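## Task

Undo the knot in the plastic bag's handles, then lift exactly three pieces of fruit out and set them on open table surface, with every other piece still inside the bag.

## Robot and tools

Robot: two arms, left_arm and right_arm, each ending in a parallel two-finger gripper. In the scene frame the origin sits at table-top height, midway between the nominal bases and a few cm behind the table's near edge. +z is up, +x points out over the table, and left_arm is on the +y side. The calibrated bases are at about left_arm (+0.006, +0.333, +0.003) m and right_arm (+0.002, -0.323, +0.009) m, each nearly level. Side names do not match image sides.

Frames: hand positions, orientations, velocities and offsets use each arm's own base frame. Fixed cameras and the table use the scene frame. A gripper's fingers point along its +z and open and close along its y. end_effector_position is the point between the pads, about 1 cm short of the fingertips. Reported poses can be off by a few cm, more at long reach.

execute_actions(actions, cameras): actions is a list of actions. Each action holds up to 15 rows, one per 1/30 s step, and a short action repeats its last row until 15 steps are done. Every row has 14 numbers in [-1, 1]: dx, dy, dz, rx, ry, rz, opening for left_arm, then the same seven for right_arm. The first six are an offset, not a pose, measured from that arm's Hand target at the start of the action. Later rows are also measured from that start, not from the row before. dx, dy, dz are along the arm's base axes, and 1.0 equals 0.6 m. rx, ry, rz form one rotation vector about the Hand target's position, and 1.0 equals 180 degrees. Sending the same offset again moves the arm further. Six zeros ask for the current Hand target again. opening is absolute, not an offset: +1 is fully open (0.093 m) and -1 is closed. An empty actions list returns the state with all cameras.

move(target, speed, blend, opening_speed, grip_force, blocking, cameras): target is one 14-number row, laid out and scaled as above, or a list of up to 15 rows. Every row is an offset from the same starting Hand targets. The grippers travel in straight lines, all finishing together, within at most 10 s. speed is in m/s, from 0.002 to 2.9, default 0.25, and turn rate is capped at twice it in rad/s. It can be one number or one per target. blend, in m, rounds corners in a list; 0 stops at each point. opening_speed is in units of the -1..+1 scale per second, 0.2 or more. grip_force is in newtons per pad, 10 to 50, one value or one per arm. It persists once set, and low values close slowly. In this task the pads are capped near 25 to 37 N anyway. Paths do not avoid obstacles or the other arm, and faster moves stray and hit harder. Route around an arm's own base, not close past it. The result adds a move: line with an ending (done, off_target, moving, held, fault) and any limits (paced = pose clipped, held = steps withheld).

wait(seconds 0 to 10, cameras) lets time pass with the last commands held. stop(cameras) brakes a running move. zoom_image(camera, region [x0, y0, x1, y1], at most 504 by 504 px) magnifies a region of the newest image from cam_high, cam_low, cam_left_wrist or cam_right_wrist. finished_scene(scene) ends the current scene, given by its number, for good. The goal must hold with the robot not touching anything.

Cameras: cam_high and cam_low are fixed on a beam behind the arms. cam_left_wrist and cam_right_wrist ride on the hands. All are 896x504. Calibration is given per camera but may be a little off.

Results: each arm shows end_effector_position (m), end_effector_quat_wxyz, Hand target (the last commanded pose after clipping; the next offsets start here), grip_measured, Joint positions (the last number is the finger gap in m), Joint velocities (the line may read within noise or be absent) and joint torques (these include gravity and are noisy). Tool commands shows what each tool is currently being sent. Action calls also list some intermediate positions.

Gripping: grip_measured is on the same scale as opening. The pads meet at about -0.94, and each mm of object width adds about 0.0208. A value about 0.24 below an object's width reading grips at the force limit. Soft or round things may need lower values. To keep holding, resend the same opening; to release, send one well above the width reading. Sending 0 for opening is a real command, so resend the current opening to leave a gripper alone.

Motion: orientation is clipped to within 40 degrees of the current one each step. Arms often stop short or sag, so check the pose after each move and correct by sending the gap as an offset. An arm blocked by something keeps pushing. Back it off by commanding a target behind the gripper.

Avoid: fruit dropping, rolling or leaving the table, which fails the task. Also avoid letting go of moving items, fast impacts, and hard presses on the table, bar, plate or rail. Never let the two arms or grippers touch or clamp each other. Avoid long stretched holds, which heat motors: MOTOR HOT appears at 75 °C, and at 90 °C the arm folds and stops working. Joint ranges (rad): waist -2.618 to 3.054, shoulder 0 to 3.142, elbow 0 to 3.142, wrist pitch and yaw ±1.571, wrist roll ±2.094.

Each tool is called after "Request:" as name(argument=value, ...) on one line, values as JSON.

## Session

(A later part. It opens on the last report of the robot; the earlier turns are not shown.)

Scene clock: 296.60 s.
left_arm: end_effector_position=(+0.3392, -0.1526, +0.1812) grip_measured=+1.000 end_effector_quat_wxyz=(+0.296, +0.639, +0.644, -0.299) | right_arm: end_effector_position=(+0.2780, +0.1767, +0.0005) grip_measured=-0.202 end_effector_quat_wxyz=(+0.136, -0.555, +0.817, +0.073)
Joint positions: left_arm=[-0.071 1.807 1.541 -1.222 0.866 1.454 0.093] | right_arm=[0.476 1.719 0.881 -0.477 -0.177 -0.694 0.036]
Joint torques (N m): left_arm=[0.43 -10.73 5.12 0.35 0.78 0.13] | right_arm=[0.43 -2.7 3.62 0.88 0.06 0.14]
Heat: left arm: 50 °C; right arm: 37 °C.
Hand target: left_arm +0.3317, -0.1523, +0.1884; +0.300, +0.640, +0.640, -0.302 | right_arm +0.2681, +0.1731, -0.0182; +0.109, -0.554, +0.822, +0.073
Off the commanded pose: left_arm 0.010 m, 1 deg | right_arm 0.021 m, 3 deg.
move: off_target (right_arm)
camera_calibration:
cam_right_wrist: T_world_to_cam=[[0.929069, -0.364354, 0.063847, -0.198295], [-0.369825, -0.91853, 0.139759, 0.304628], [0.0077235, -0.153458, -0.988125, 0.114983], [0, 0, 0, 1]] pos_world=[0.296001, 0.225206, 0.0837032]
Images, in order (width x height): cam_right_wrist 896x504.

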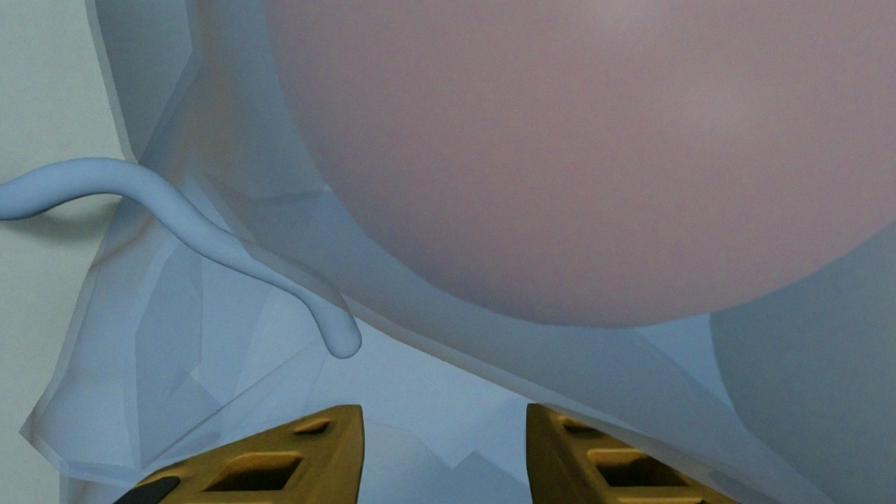

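Request:
move(target=[[0,0,0,0,0,0,1,-0.012,0.0,0.1,0,0,0,-0.2]], cameras=["cam_right_wrist"])

Scene clock: 298.53 s.
left_arm: end_effector_position=(+0.3392, -0.1526, +0.1812) grip_measured=+1.000 end_effector_quat_wxyz=(+0.296, +0.639, +0.644, -0.299) | right_arm: end_effector_position=(+0.2564, +0.1693, +0.0305) grip_measured=-0.202 end_effector_quat_wxyz=(+0.095, -0.553, +0.824, +0.079)
Joint positions: left_arm=[-0.071 1.807 1.541 -1.222 0.866 1.454 0.093] | right_arm=[0.488 1.636 0.943 -0.703 -0.176 -0.68 0.036]
Joint torques (N m): left_arm=[0.4 -10.71 5.12 0.36 0.77 0.13] | right_arm=[0.58 -7.36 7.82 0.53 0.06 0.12]
Heat: left arm: 50 °C; right arm: 37 °C.
Hand target: left_arm +0.3317, -0.1523, +0.1884; +0.300, +0.640, +0.640, -0.302 | right_arm +0.2609, +0.1731, +0.0418; +0.109, -0.554, +0.822, +0.073
Off the commanded pose: left_arm 0.010 m, 1 deg | right_arm 0.013 m, 2 deg.
move: off_target (right_arm)
camera_calibration:
cam_right_wrist: T_world_to_cam=[[0.930864, -0.36527, 0.00833319, -0.181482], [-0.359434, -0.911421, 0.200299, 0.280013], [-0.0655681, -0.189446, -0.979699, 0.168317], [0, 0, 0, 1]] pos_world=[0.280617, 0.220807, 0.110327]
Images, in order (width x height): cam_right_wrist 896x504.

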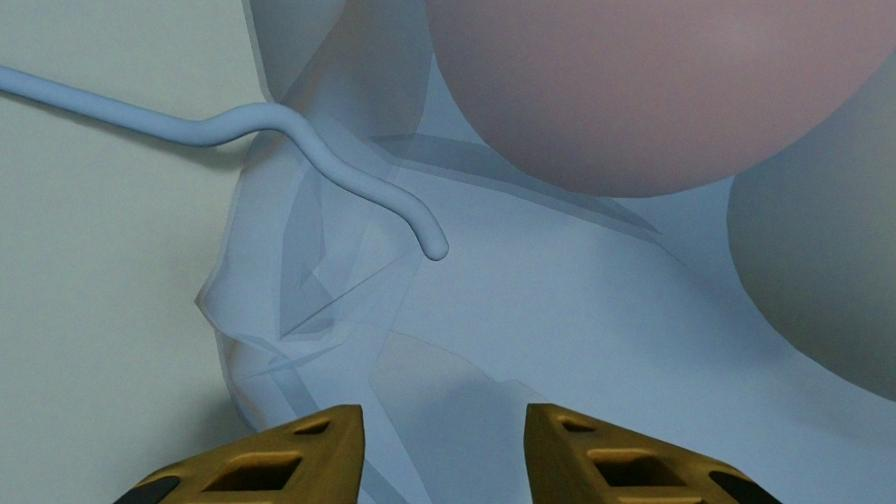

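Request:
move(target=[[0,0,0,0,0,0,1,-0.003,0.066,0.0,0,0,0,0],[0,0,0,0,0,0,1,-0.006,0.066,-0.06,0,0,0,0]], cameras=["cam_right_wrist"])

Scene clock: 301.07 s.
left_arm: end_effector_position=(+0.3392, -0.1526, +0.1812) grip_measured=+1.000 end_effector_quat_wxyz=(+0.296, +0.639, +0.644, -0.299) | right_arm: end_effector_position=(+0.2565, +0.2102, +0.0109) grip_measured=-0.002 end_effector_quat_wxyz=(+0.108, -0.554, +0.822, +0.077)
Joint positions: left_arm=[-0.071 1.807 1.541 -1.222 0.866 1.454 0.093] | right_arm=[0.611 1.727 0.951 -0.574 -0.149 -0.558 0.045]
Joint torques (N m): left_arm=[0.46 -10.7 5.11 0.35 0.8 0.13] | right_arm=[0.54 -4.93 5.5 0.95 0.08 0.14]
Heat: left arm: 50 °C; right arm: 37 °C.
Hand target: left_arm +0.3317, -0.1523, +0.1884; +0.300, +0.640, +0.640, -0.302 | right_arm +0.2572, +0.2127, +0.0058; +0.108, -0.554, +0.822, +0.073
Off the commanded pose: left_arm 0.010 m, 1 deg | right_arm 0.006 m, 0 deg.
move: done
camera_calibration:
cam_right_wrist: T_world_to_cam=[[0.930405, -0.365617, 0.0258986, -0.166517], [-0.364042, -0.913549, 0.181387, 0.322986], [-0.0426583, -0.178191, -0.983071, 0.148674], [0, 0, 0, 1]] pos_world=[0.278851, 0.260674, 0.0918844]
Images, in order (width x height): cam_right_wrist 896x504.

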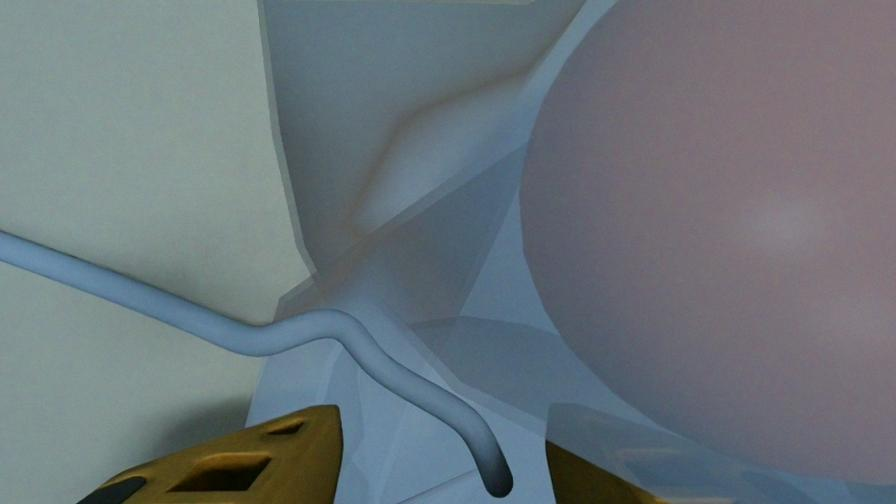

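Request:
move(target=[[0,0,0,0,0,0,1,-0.006,0.002,-0.025,0,0,0,0],[0,0,0,0,0,0,1,-0.006,0.002,-0.025,0,0,0,-1],[0,0,0,0,0,0,1,0,0,0.1,0,0,0,-1]], speed=0.12, cameras=["cam_right_wrist"])

Scene clock: 304.50 s.
left_arm: end_effector_position=(+0.3392, -0.1526, +0.1812) grip_measured=+1.000 end_effector_quat_wxyz=(+0.296, +0.639, +0.644, -0.299) | right_arm: end_effector_position=(+0.2514, +0.2110, +0.0528) grip_measured=-0.949 end_effector_quat_wxyz=(+0.092, -0.554, +0.824, +0.077)
Joint positions: left_arm=[-0.071 1.807 1.541 -1.222 0.866 1.454 0.093] | right_arm=[0.623 1.666 1.073 -0.788 -0.147 -0.547 0]
Joint torques (N m): left_arm=[0.47 -10.77 5.08 0.35 0.77 0.13] | right_arm=[-0.38 -8.08 8.16 0.56 0.05 0.02]
Heat: left arm: 50 °C; right arm: 37 °C.
Hand target: left_arm +0.3317, -0.1523, +0.1884; +0.300, +0.640, +0.640, -0.302 | right_arm +0.2573, +0.2128, +0.0658; +0.109, -0.554, +0.822, +0.073
Off the commanded pose: left_arm 0.010 m, 1 deg | right_arm 0.014 m, 2 deg.
move: off_target (right_arm); target 2's new opening was sent with right_arm's hand 0.013 m and 1 deg from that target
camera_calibration:
cam_right_wrist: T_world_to_cam=[[0.931273, -0.364242, 0.00758779, -0.161973], [-0.357741, -0.910315, 0.208203, 0.310572], [-0.0689291, -0.196609, -0.978056, 0.199936], [0, 0, 0, 1]] pos_world=[0.275727, 0.26303, 0.132115]
Images, in order (width x height): cam_right_wrist 896x504.

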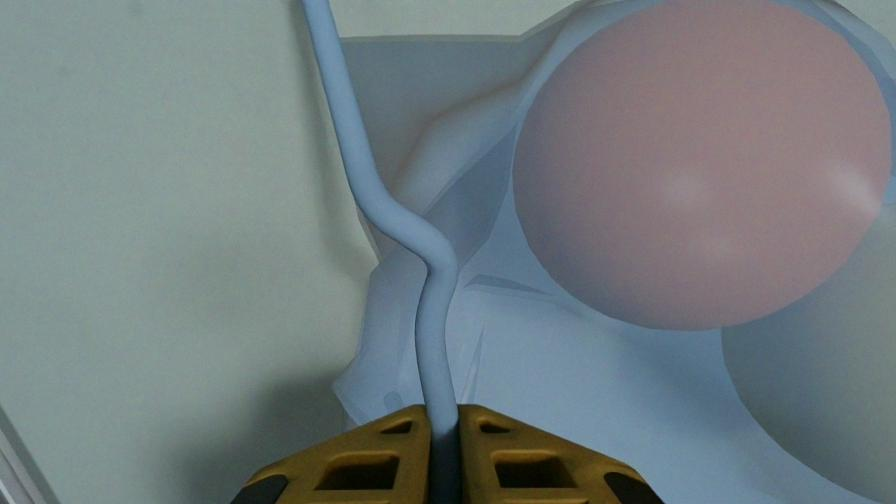

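Request:
move(target=[[0,0,0,0,0,0,1,0.02,0.0,0.12,0,0,0,-1],[0,0,0,0,0,0,1,0.15,0.03,0.18,0,0,0,-1],[0,0,0,0,0,0,1,0.26,0.07,0.15,0,0,0,-1]], speed=0.15, blend=0.03, cameras=["cam_right_wrist","cam_high"])

Request:
zoom_image(camera="cam_high", region=[340, 140, 500, 280])

Scene clock: 307.53 s.
left_arm: end_effector_position=(+0.3392, -0.1526, +0.1812) grip_measured=+1.000 end_effector_quat_wxyz=(+0.296, +0.639, +0.644, -0.299) | right_arm: end_effector_position=(+0.4128, +0.2508, +0.1625) grip_measured=-0.949 end_effector_quat_wxyz=(+0.117, -0.550, +0.824, +0.066)
Joint positions: left_arm=[-0.071 1.807 1.541 -1.222 0.866 1.454 0.093] | right_arm=[0.493 2.274 2.365 -1.439 -0.152 -0.667 0]
Joint torques (N m): left_arm=[0.46 -10.76 5.11 0.36 0.77 0.13] | right_arm=[-0.03 -8.09 8.44 0.59 -0.17 -0.01]
Heat: left arm: 50 °C; right arm: 37 °C.
Hand target: left_arm +0.3317, -0.1523, +0.1884; +0.300, +0.640, +0.640, -0.302 | right_arm +0.4133, +0.2547, +0.1557; +0.108, -0.554, +0.822, +0.073
Off the commanded pose: left_arm 0.010 m, 1 deg | right_arm 0.008 m, 1 deg.
move: done
camera_calibration:
cam_right_wrist: T_world_to_cam=[[0.924772, -0.376762, 0.0533591, -0.300396], [-0.380049, -0.907512, 0.178844, 0.395015], [-0.0189576, -0.185669, -0.982429, 0.303591], [0, 0, 0, 1]] pos_world=[0.433678, 0.30167, 0.24364]
Images, in order (width x height): cam_high 896x504, cam_right_wrist 896x504.

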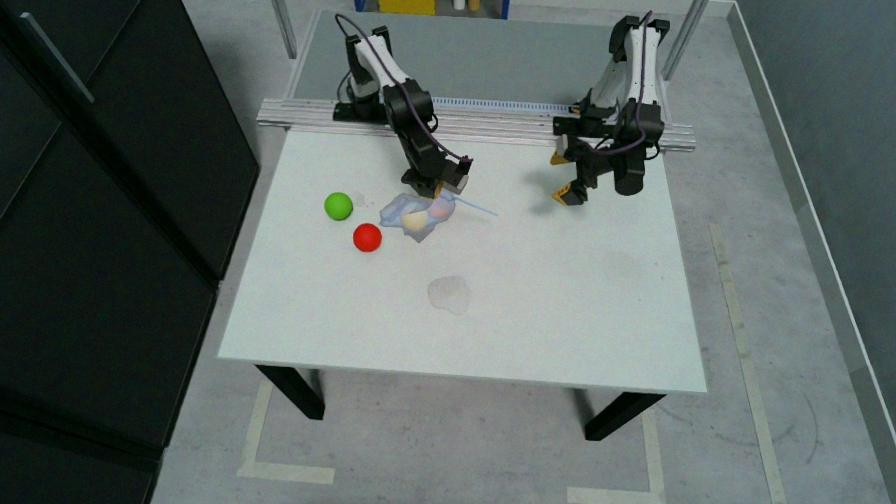

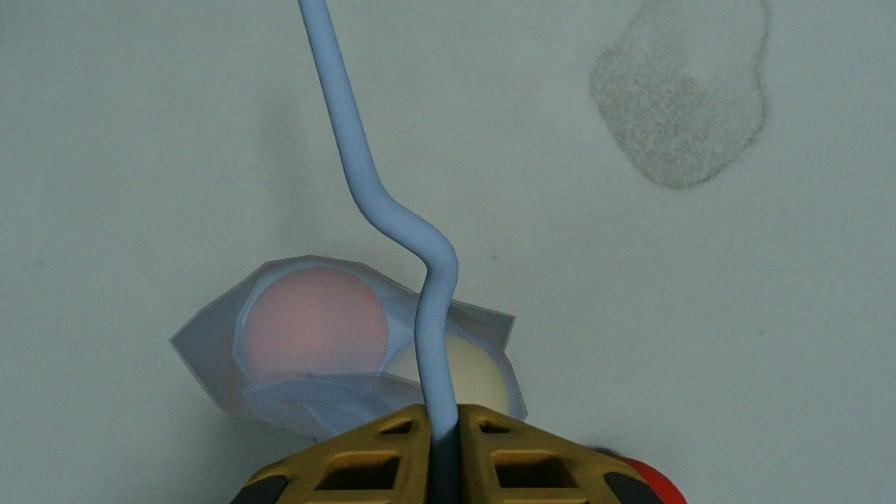

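Scaled by 3.150 from the camera's 896x504 image, which has a finer 1280x720 frame.

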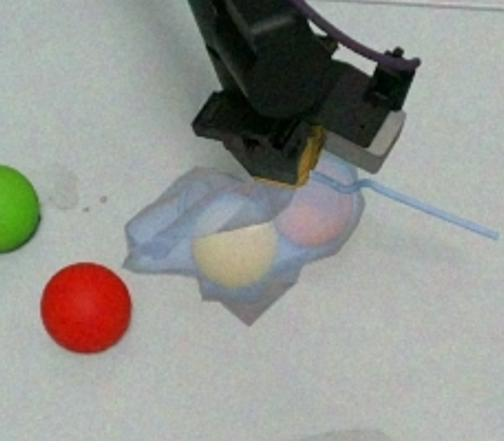

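Request:
move(target=[[0,0,0,0,0,0,1,0.08,0.05,0.0,0,0,0,-1],[0,0,0,0,0,0,1,0.12,0.08,-0.14,0,0,0,-1]], speed=0.12, blend=0.02, cameras=["cam_right_wrist","cam_high","cam_low"])

Request:
zoom_image(camera="cam_high", region=[340, 140, 500, 280])

Request:
zoom_image(camera="cam_low", region=[420, 180, 620, 330])

Scene clock: 310.03 s.
left_arm: end_effector_position=(+0.3392, -0.1526, +0.1812) grip_measured=+1.000 end_effector_quat_wxyz=(+0.296, +0.639, +0.644, -0.299) | right_arm: end_effector_position=(+0.4830, +0.2912, +0.0773) grip_measured=-0.949 end_effector_quat_wxyz=(+0.143, -0.546, +0.823, +0.064)
Joint positions: left_arm=[-0.071 1.807 1.541 -1.222 0.866 1.454 0.093] | right_arm=[0.497 2.726 2.845 -1.412 -0.152 -0.654 0]
Joint torques (N m): left_arm=[0.44 -10.7 5.08 0.36 0.76 0.14] | right_arm=[0.81 -10.66 8.12 1.01 -0.13 0.15]
Heat: left arm: 50 °C; right arm: 37 °C.
Hand target: left_arm +0.3317, -0.1523, +0.1884; +0.300, +0.640, +0.640, -0.302 | right_arm +0.4852, +0.3028, +0.0717; +0.108, -0.554, +0.822, +0.073
Off the commanded pose: left_arm 0.010 m, 1 deg | right_arm 0.013 m, 4 deg.
elbow stopped short (right arm): the move would have taken joint 3 (elbow) straighter than the controller allows.
move: off_target (right_arm)
camera_calibration:
cam_right_wrist: T_world_to_cam=[[0.918651, -0.386194, 0.083275, -0.342121], [-0.394407, -0.908708, 0.136722, 0.484157], [0.0228713, -0.158445, -0.987103, 0.200938], [0, 0, 0, 1]] pos_world=[0.50065, 0.33967, 0.160642]
Images, in order (width x height): cam_high 896x504, cam_low 896x504, cam_right_wrist 896x504.

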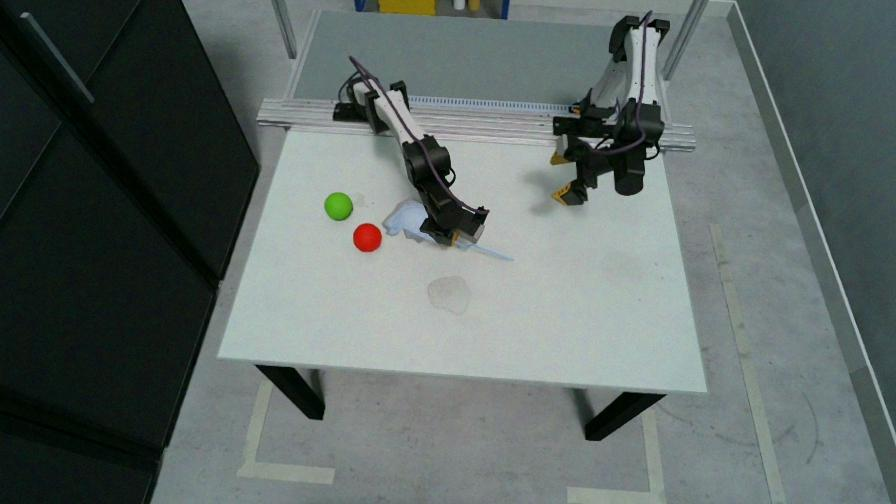

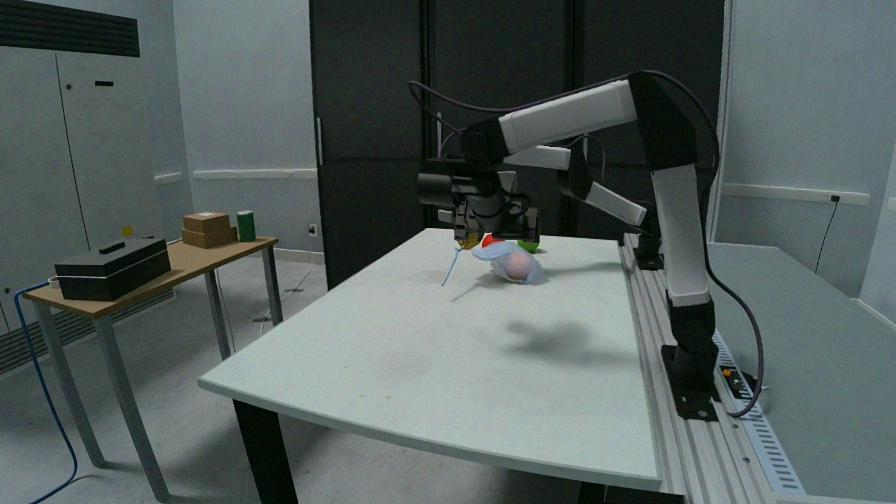

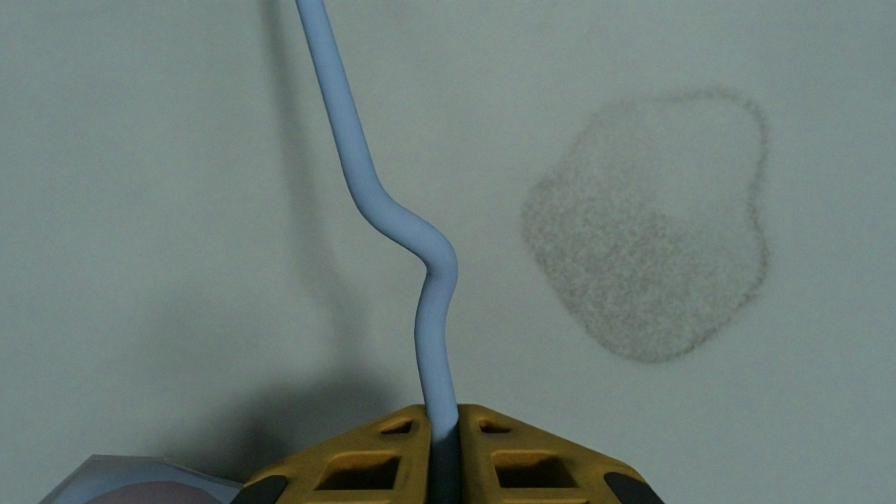

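Scaled by 3.150 from the camera's 896x504 image, which has a finer 1280x720 frame.

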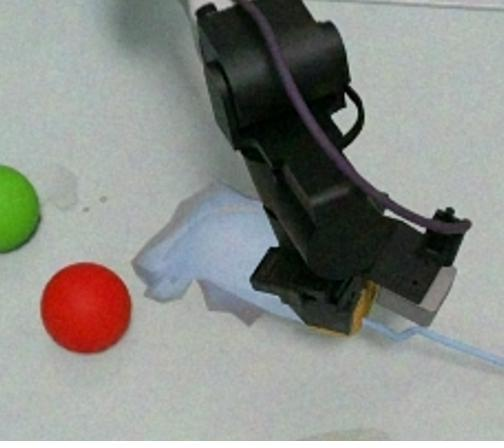

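Scaled by 2.520 from the camera's 896x504 image, which has a finer 1280x720 frame.

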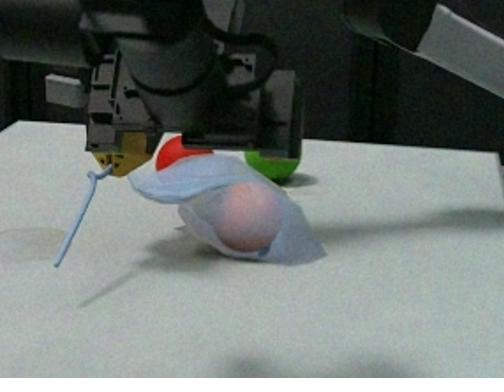

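Request:
move(target=[[0,0,0,0,0,0,1,0.01,0.0,-0.085,0,0,0,-1],[0,0,0,0,0,0,1,0.01,0,-0.085,0,0,0,-0.4],[0,0,0,0,0,0,1,0.0,0.0,0.12,0,0,0,-0.4],[0,0,0,0,0,0,1,-0.26,-0.15,0.23,0,0,0.3,0.5]], speed=0.18, blend=[0,0,0.03,0], cameras=["cam_right_wrist","cam_high"])

Request:
zoom_image(camera="cam_high", region=[340, 140, 500, 280])

Scene clock: 316.97 s.
left_arm: end_effector_position=(+0.3392, -0.1526, +0.1812) grip_measured=+1.000 end_effector_quat_wxyz=(+0.296, +0.639, +0.644, -0.299) | right_arm: end_effector_position=(+0.3356, +0.2139, +0.1985) grip_measured=+0.498 end_effector_quat_wxyz=(-0.113, +0.859, -0.493, -0.078)
Joint positions: left_arm=[-0.071 1.807 1.541 -1.222 0.866 1.454 0.093] | right_arm=[0.46 2.011 2.101 -1.557 -0.257 -1.627 0.069]
Joint torques (N m): left_arm=[0.43 -10.71 5.12 0.35 0.76 0.15] | right_arm=[-0.16 -11.43 4.94 0.41 -0.25 -0.03]
Heat: left arm: 50 °C; right arm: 40 °C.
Hand target: left_arm +0.3317, -0.1523, +0.1884; +0.300, +0.640, +0.640, -0.302 | right_arm +0.3293, +0.2127, +0.2098; -0.063, +0.867, -0.481, -0.114
Off the commanded pose: left_arm 0.010 m, 1 deg | right_arm 0.013 m, 7 deg.
elbow stopped short (right arm): the move would have taken joint 3 (elbow) straighter than the controller allows.
joint sent to its limit (right arm) — joint 4 (wrist pitch), lower limit. The joint targets are off in orientation, not in position.
move: off_target (right_arm); target 4's new opening was sent with right_arm's hand 0.013 m and 7 deg from that target
camera_calibration:
cam_right_wrist: T_world_to_cam=[[0.855492, 0.495608, 0.150021, -0.427286], [0.465711, -0.863068, 0.195519, 0.0290788], [0.226379, -0.0973983, -0.969157, 0.226763], [0, 0, 0, 1]] pos_world=[0.300662, 0.25895, 0.278186]
Images, in order (width x height): cam_high 896x504, cam_right_wrist 896x504.

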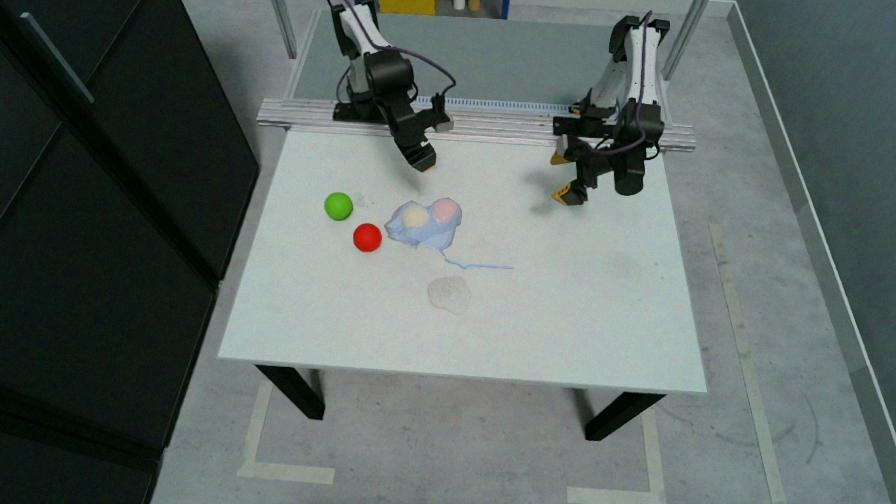

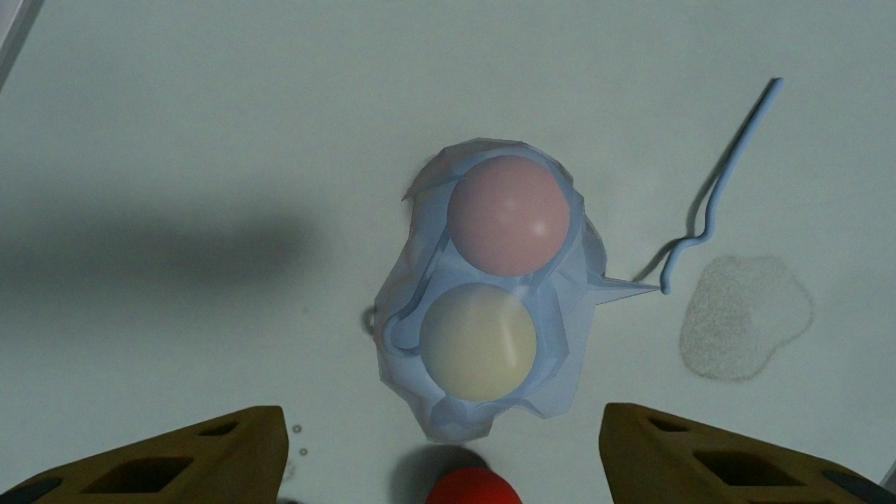

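Scaled by 3.150 from the camera's 896x504 image, which has a finer 1280x720 frame.

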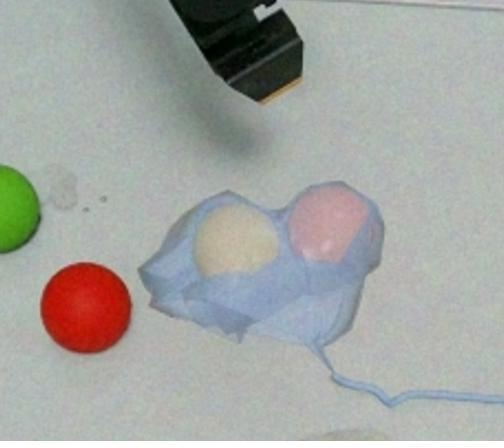

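Request:
zoom_image(camera="cam_right_wrist", region=[350, 120, 690, 460])

Scaled by 1.482 from the camera's 896x504 image, which has a finer 1280x720 frame.

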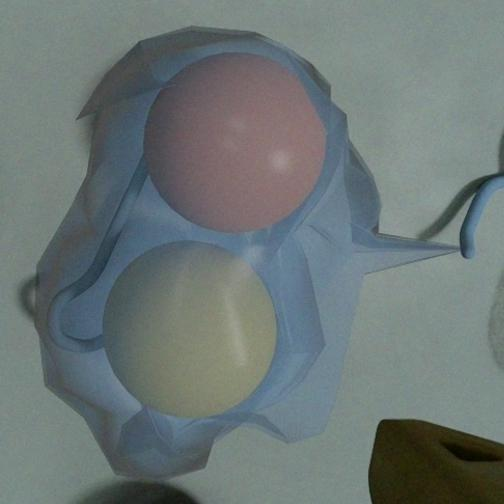

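Request:
move(target=[0,0,0,0,0,0,1,0.24,0.08,-0.16,0.12,-0.032,-0.516,-0.2], cameras=["cam_right_wrist"])

Scene clock: 324.57 s.
left_arm: end_effector_position=(+0.3392, -0.1526, +0.1812) grip_measured=+1.000 end_effector_quat_wxyz=(+0.296, +0.639, +0.644, -0.299) | right_arm: end_effector_position=(+0.4685, +0.2528, +0.1180) grip_measured=-0.198 end_effector_quat_wxyz=(+0.287, -0.231, +0.927, +0.073)
Joint positions: left_arm=[-0.071 1.807 1.541 -1.222 0.866 1.454 0.093] | right_arm=[0.495 2.063 1.71 -0.618 0 0.006 0.036]
Joint torques (N m): left_arm=[0.43 -10.66 5.2 0.35 0.78 0.14] | right_arm=[0.7 -7.87 8.54 1.58 0.14 0.13]
Heat: left arm: 50 °C; right arm: 42 °C.
Hand target: left_arm +0.3317, -0.1523, +0.1884; +0.300, +0.640, +0.640, -0.302 | right_arm +0.4732, +0.2607, +0.1139; +0.292, -0.231, +0.925, +0.073
Off the commanded pose: left_arm 0.010 m, 1 deg | right_arm 0.010 m, 1 deg.
move: done
camera_calibration:
cam_right_wrist: T_world_to_cam=[[0.469277, -0.882508, 0.0309612, -0.0047047], [-0.870478, -0.468207, -0.151826, 0.58367], [0.148484, 0.0442975, -0.987922, 0.125374], [0, 0, 0, 1]] pos_world=[0.491664, 0.263573, 0.212622]
Images, in order (width x height): cam_right_wrist 896x504.

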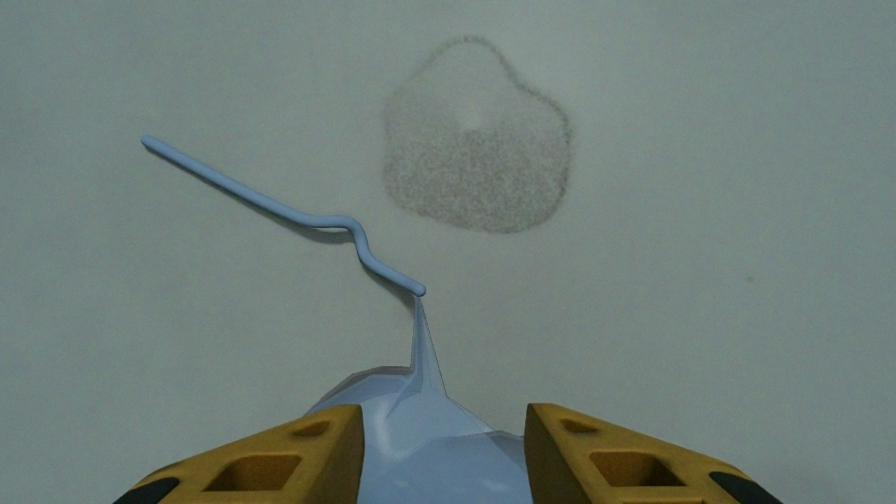

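Request:
move(target=[[0,0,0,0,0,0,1,0.024,0.02,-0.213,0,0,0,-0.2]], speed=0.15, cameras=["cam_right_wrist"])

Scene clock: 326.73 s.
left_arm: end_effector_position=(+0.3392, -0.1526, +0.1812) grip_measured=+1.000 end_effector_quat_wxyz=(+0.296, +0.639, +0.644, -0.299) | right_arm: end_effector_position=(+0.4906, +0.2697, +0.0030) grip_measured=-0.199 end_effector_quat_wxyz=(+0.300, -0.230, +0.923, +0.076)
Joint positions: left_arm=[-0.071 1.807 1.541 -1.222 0.866 1.454 0.093] | right_arm=[0.505 2.283 1.572 -0.231 0.007 0.013 0.036]
Joint torques (N m): left_arm=[0.42 -10.73 5.12 0.36 0.77 0.12] | right_arm=[0.44 -8.34 6.02 1.58 0.16 0.13]
Heat: left arm: 50 °C; right arm: 41 °C.
Hand target: left_arm +0.3317, -0.1523, +0.1884; +0.300, +0.640, +0.640, -0.302 | right_arm +0.4876, +0.2727, -0.0141; +0.291, -0.231, +0.925, +0.073
Off the commanded pose: left_arm 0.010 m, 1 deg | right_arm 0.017 m, 1 deg.
move: off_target (right_arm)
camera_calibration:
cam_right_wrist: T_world_to_cam=[[0.468578, -0.882819, 0.0326412, 0.00368574], [-0.866143, -0.466371, -0.179708, 0.590811], [0.173873, 0.0559353, -0.983178, -0.0079583], [0, 0, 0, 1]] pos_world=[0.511383, 0.279236, 0.0982288]
Images, in order (width x height): cam_right_wrist 896x504.

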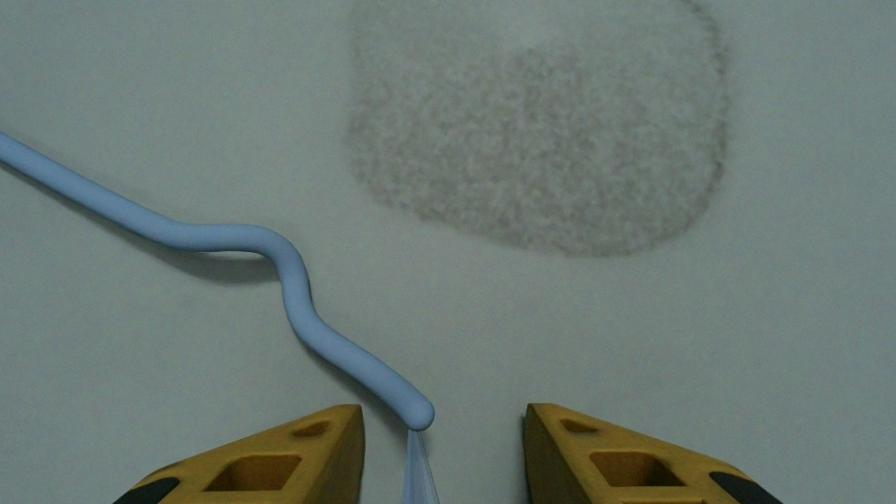

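Between fingers. Close (a bit lower) and lift.

Request:
move(target=[[0,0,0,0,0,0,1,0,0,-0.014,0,0,0,-0.2],[0,0,0,0,0,0,1,0,0,-0.014,0,0,0,-1],[0,0,0,0,0,0,1,-0.08,-0.04,0.35,0,0,0,-1]], speed=0.15, cameras=["cam_right_wrist","cam_high","cam_low"])

Request:
zoom_image(camera="cam_low", region=[420, 160, 640, 330])

Scene clock: 331.63 s.
left_arm: end_effector_position=(+0.3392, -0.1526, +0.1812) grip_measured=+1.000 end_effector_quat_wxyz=(+0.296, +0.639, +0.644, -0.299) | right_arm: end_effector_position=(+0.4428, +0.2444, +0.1731) grip_measured=-0.978 end_effector_quat_wxyz=(+0.273, -0.231, +0.932, +0.067)
Joint positions: left_arm=[-0.071 1.807 1.541 -1.222 0.866 1.454 0.093] | right_arm=[0.509 1.975 1.818 -0.845 0.013 0.018 0]
Joint torques (N m): left_arm=[0.44 -10.76 5.15 0.35 0.77 0.13] | right_arm=[0.69 -11.95 9.07 1.17 0.12 0.13]
Heat: left arm: 50 °C; right arm: 42 °C.
Hand target: left_arm +0.3317, -0.1523, +0.1884; +0.300, +0.640, +0.640, -0.302 | right_arm +0.4396, +0.2487, +0.1959; +0.291, -0.231, +0.925, +0.073
Off the commanded pose: left_arm 0.010 m, 1 deg | right_arm 0.023 m, 2 deg.
move: off_target (right_arm); target 2's new opening was sent with right_arm's hand 0.026 m and 2 deg from that target
camera_calibration:
cam_right_wrist: T_world_to_cam=[[0.466993, -0.883547, 0.035535, -0.00140822], [-0.875645, -0.467665, -0.120561, 0.562417], [0.12314, 0.0251851, -0.99207, 0.200559], [0, 0, 0, 1]] pos_world=[0.468438, 0.256728, 0.266824]
Images, in order (width x height): cam_high 896x504, cam_low 896x504, cam_right_wrist 896x504.

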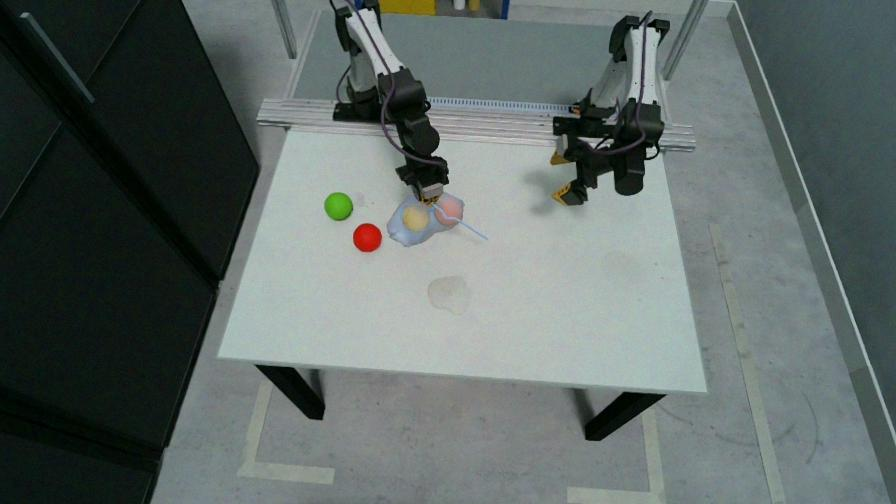

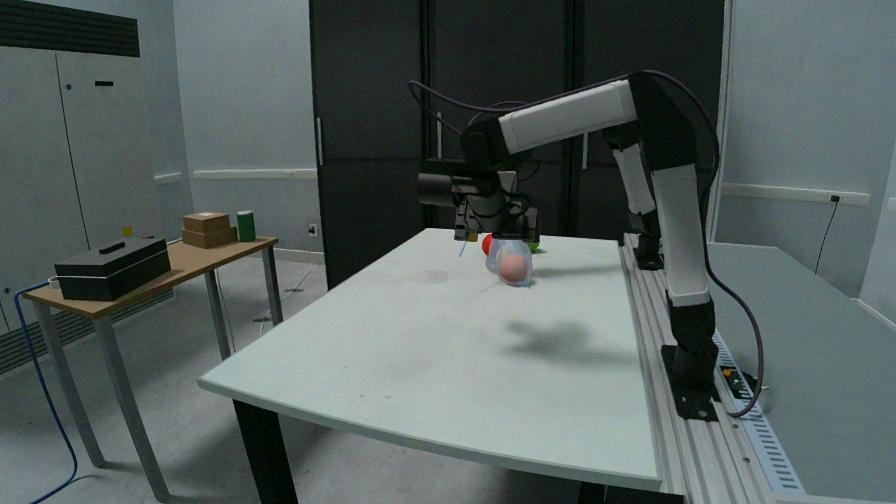

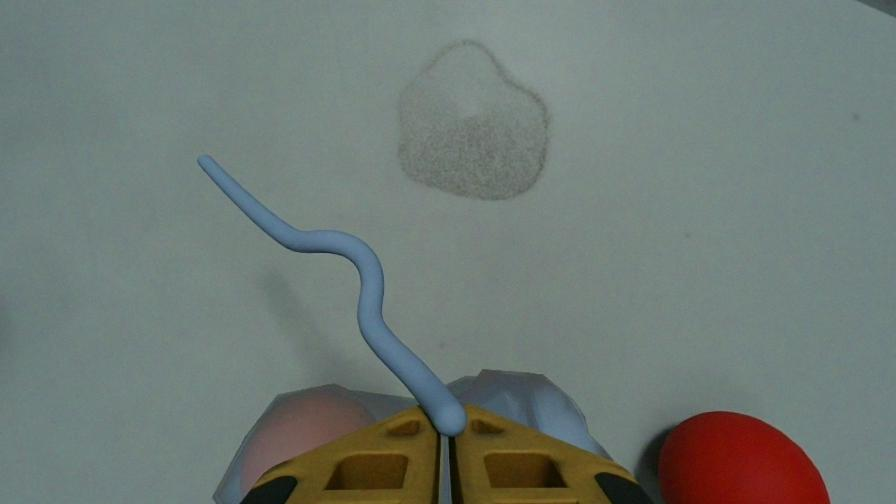

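Scaled by 2.291 from the camera's 896x504 image, which has a finer 1280x720 frame.

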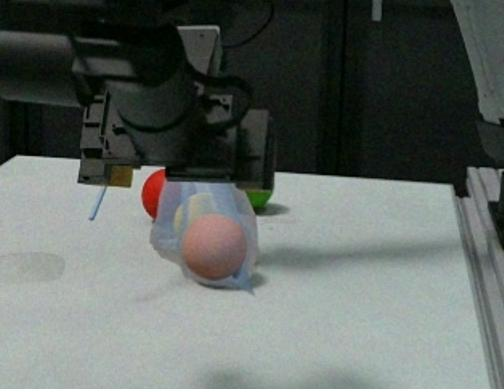

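Request:
move(target=[0,0,0,0,0,0,1,0,0.03,0.2,0,0,0,-1], speed=0.1, cameras=["cam_right_wrist","cam_high","cam_low","cam_left_wrist"])

Request:
zoom_image(camera="cam_low", region=[420, 160, 640, 330])

Scene clock: 334.10 s.
left_arm: end_effector_position=(+0.3392, -0.1526, +0.1812) grip_measured=+1.000 end_effector_quat_wxyz=(+0.296, +0.639, +0.644, -0.299) | right_arm: end_effector_position=(+0.4380, +0.2606, +0.3197) grip_measured=-0.978 end_effector_quat_wxyz=(+0.329, -0.228, +0.912, +0.085)
Joint positions: left_arm=[-0.071 1.807 1.541 -1.222 0.866 1.454 0.093] | right_arm=[0.547 2.249 2.843 -1.473 0.032 0.045 0]
Joint torques (N m): left_arm=[0.46 -10.73 5.18 0.36 0.79 0.14] | right_arm=[0.68 -7.73 7.3 1.48 0.2 0.15]
Heat: left arm: 50 °C; right arm: 42 °C.
Hand target: left_arm +0.3317, -0.1523, +0.1884; +0.300, +0.640, +0.640, -0.302 | right_arm +0.4396, +0.2666, +0.3159; +0.291, -0.231, +0.925, +0.073
Off the commanded pose: left_arm 0.010 m, 1 deg | right_arm 0.007 m, 5 deg.
elbow stopped short (right arm): the move would have taken joint 3 (elbow) straighter than the controller allows.
move: off_target (right_arm)
camera_calibration:
cam_left_wrist: T_world_to_cam=[[-0.999364, -0.0137066, 0.0329212, 0.329784], [-0.026697, 0.899613, -0.435872, 0.26465], [-0.023642, -0.436473, -0.899407, 0.189363], [0, 0, 0, 1]] pos_world=[0.341116, -0.150911, 0.274811]
cam_right_wrist: T_world_to_cam=[[0.468385, -0.88303, 0.02956, 0.011124], [-0.853567, -0.460889, -0.24291, 0.611195], [0.228121, 0.088544, -0.969598, 0.276491], [0, 0, 0, 1]] pos_world=[0.453412, 0.267034, 0.416222]

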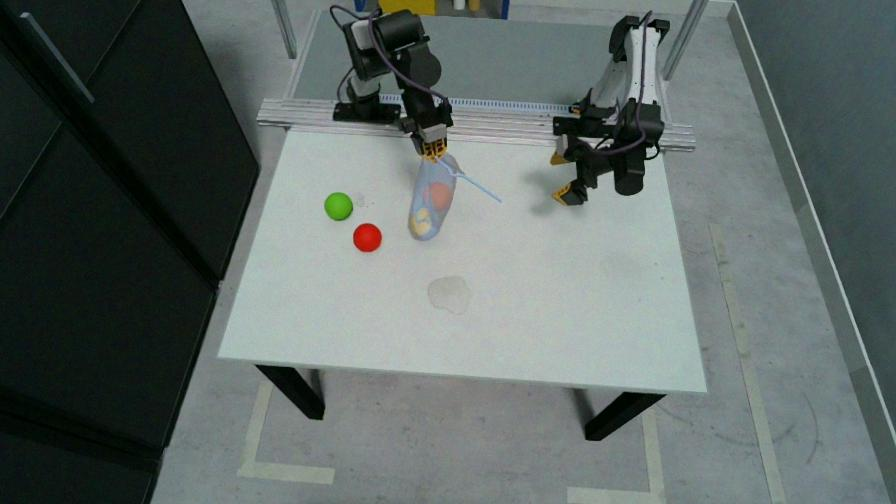

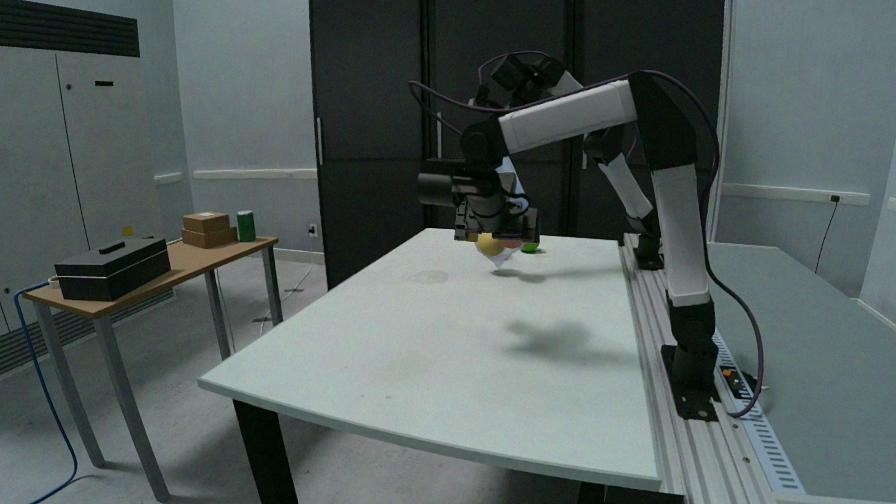

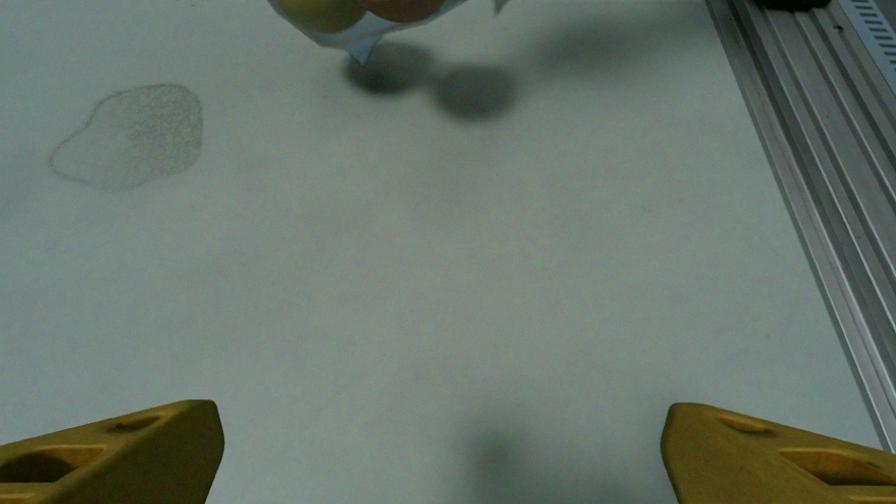

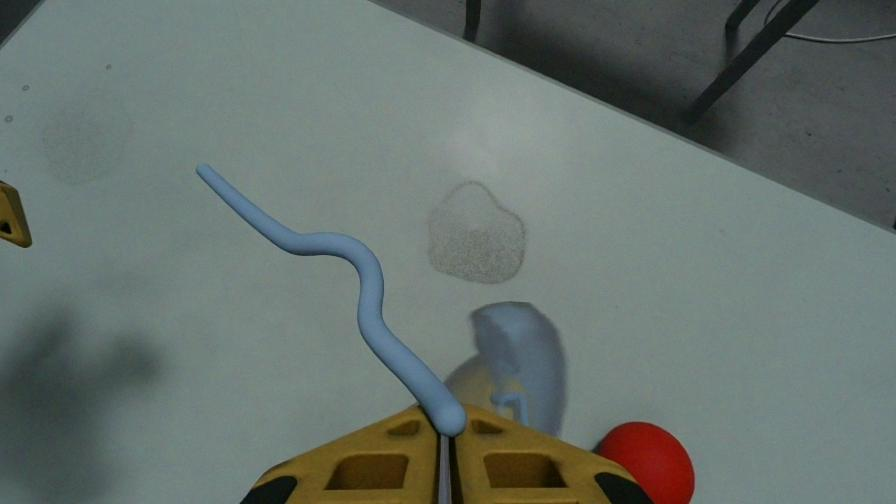

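Scaled by 2.291 from the camera's 896x504 image, which has a finer 1280x720 frame.

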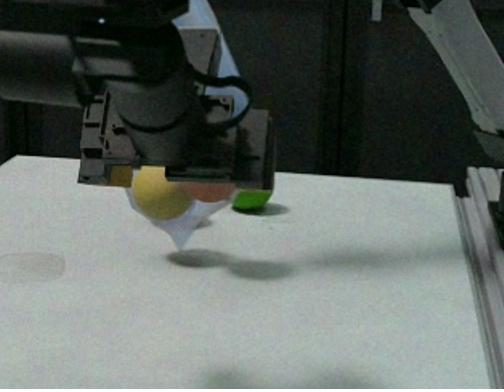

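Request:
move(target=[[0,0,0,0,0,0,1,0,0.0,-0.14,0,0,0,-1],[0,0,0,0,0,0,1,-0.12,0.05,-0.25,0,0,0,-1],[0,0,0,0,0,0,1,-0.24,0.10,-0.36,0,0,0,-1]], speed=0.1, blend=0.02, cameras=["cam_right_wrist","cam_high","cam_low"])

Request:
zoom_image(camera="cam_low", region=[420, 160, 640, 330])

Request:
zoom_image(camera="cam_high", region=[340, 140, 500, 280])

Scene clock: 338.80 s.
left_arm: end_effector_position=(+0.3392, -0.1526, +0.1812) grip_measured=+1.000 end_effector_quat_wxyz=(+0.296, +0.639, +0.644, -0.299) | right_arm: end_effector_position=(+0.2948, +0.3236, +0.0852) grip_measured=-0.978 end_effector_quat_wxyz=(+0.271, -0.237, +0.931, +0.060)
Joint positions: left_arm=[-0.071 1.807 1.541 -1.222 0.866 1.454 0.093] | right_arm=[0.922 1.797 1.239 -0.498 0.236 0.36 0]
Joint torques (N m): left_arm=[0.39 -10.74 5.04 0.34 0.79 0.13] | right_arm=[0.16 -10.66 5.9 1.46 0.32 0.14]
Heat: left arm: 51 °C; right arm: 42 °C.
Hand target: left_arm +0.3317, -0.1523, +0.1884; +0.300, +0.640, +0.640, -0.302 | right_arm +0.2955, +0.3267, +0.1000; +0.291, -0.231, +0.925, +0.073
Off the commanded pose: left_arm 0.010 m, 1 deg | right_arm 0.015 m, 3 deg.
move: off_target (right_arm)
camera_calibration:
cam_right_wrist: T_world_to_cam=[[0.474067, -0.879006, 0.0510864, 0.135969], [-0.871695, -0.476721, -0.113515, 0.46048], [0.124134, 0.00928191, -0.992222, 0.134472], [0, 0, 0, 1]] pos_world=[0.320247, 0.33779, 0.178751]
Images, in order (width x height): cam_high 896x504, cam_low 896x504, cam_right_wrist 896x504.

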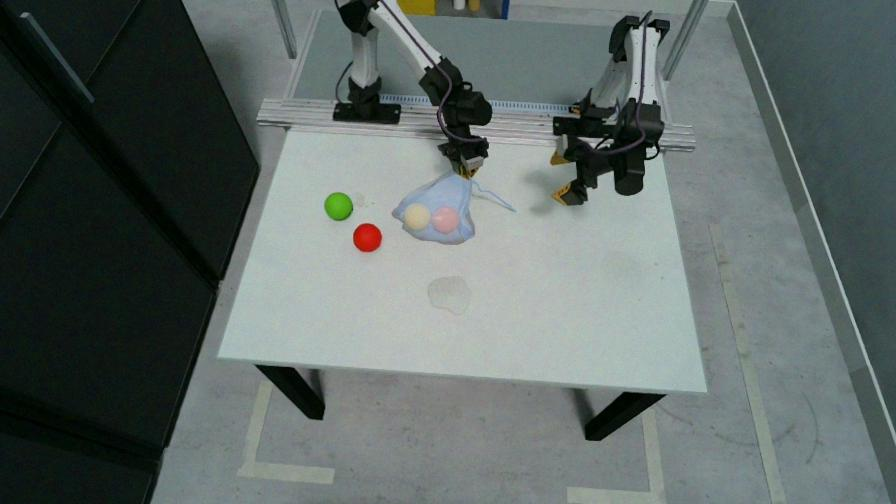

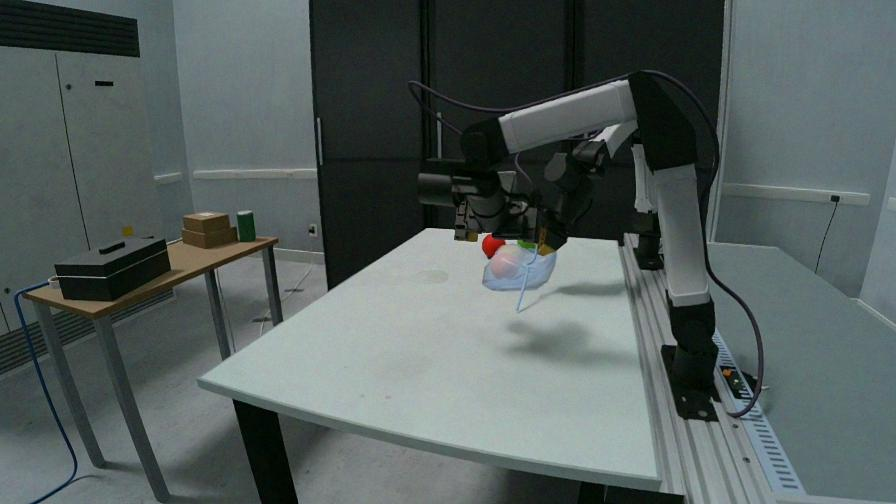

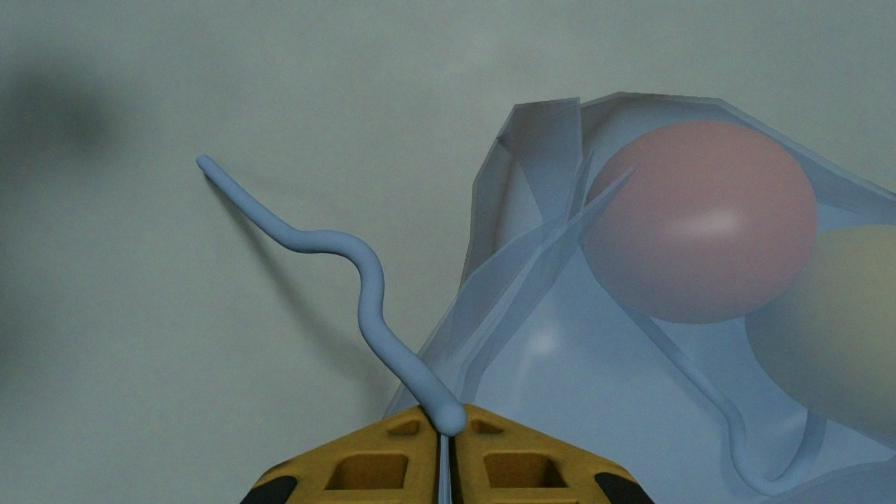

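Scaled by 2.291 from the camera's 896x504 image, which has a finer 1280x720 frame.

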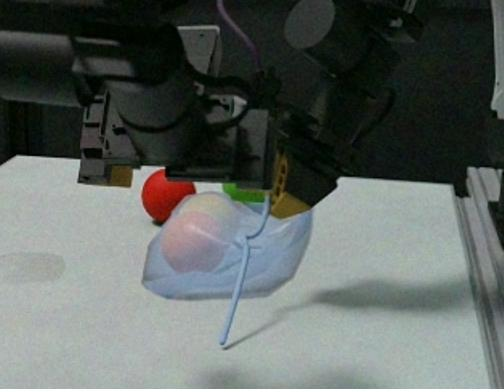

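Scaled by 3.150 from the camera's 896x504 image, which has a finer 1280x720 frame.

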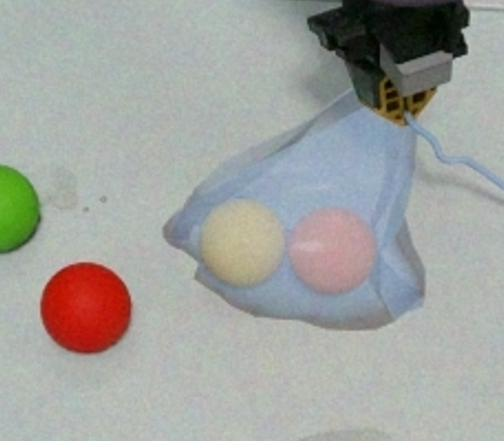

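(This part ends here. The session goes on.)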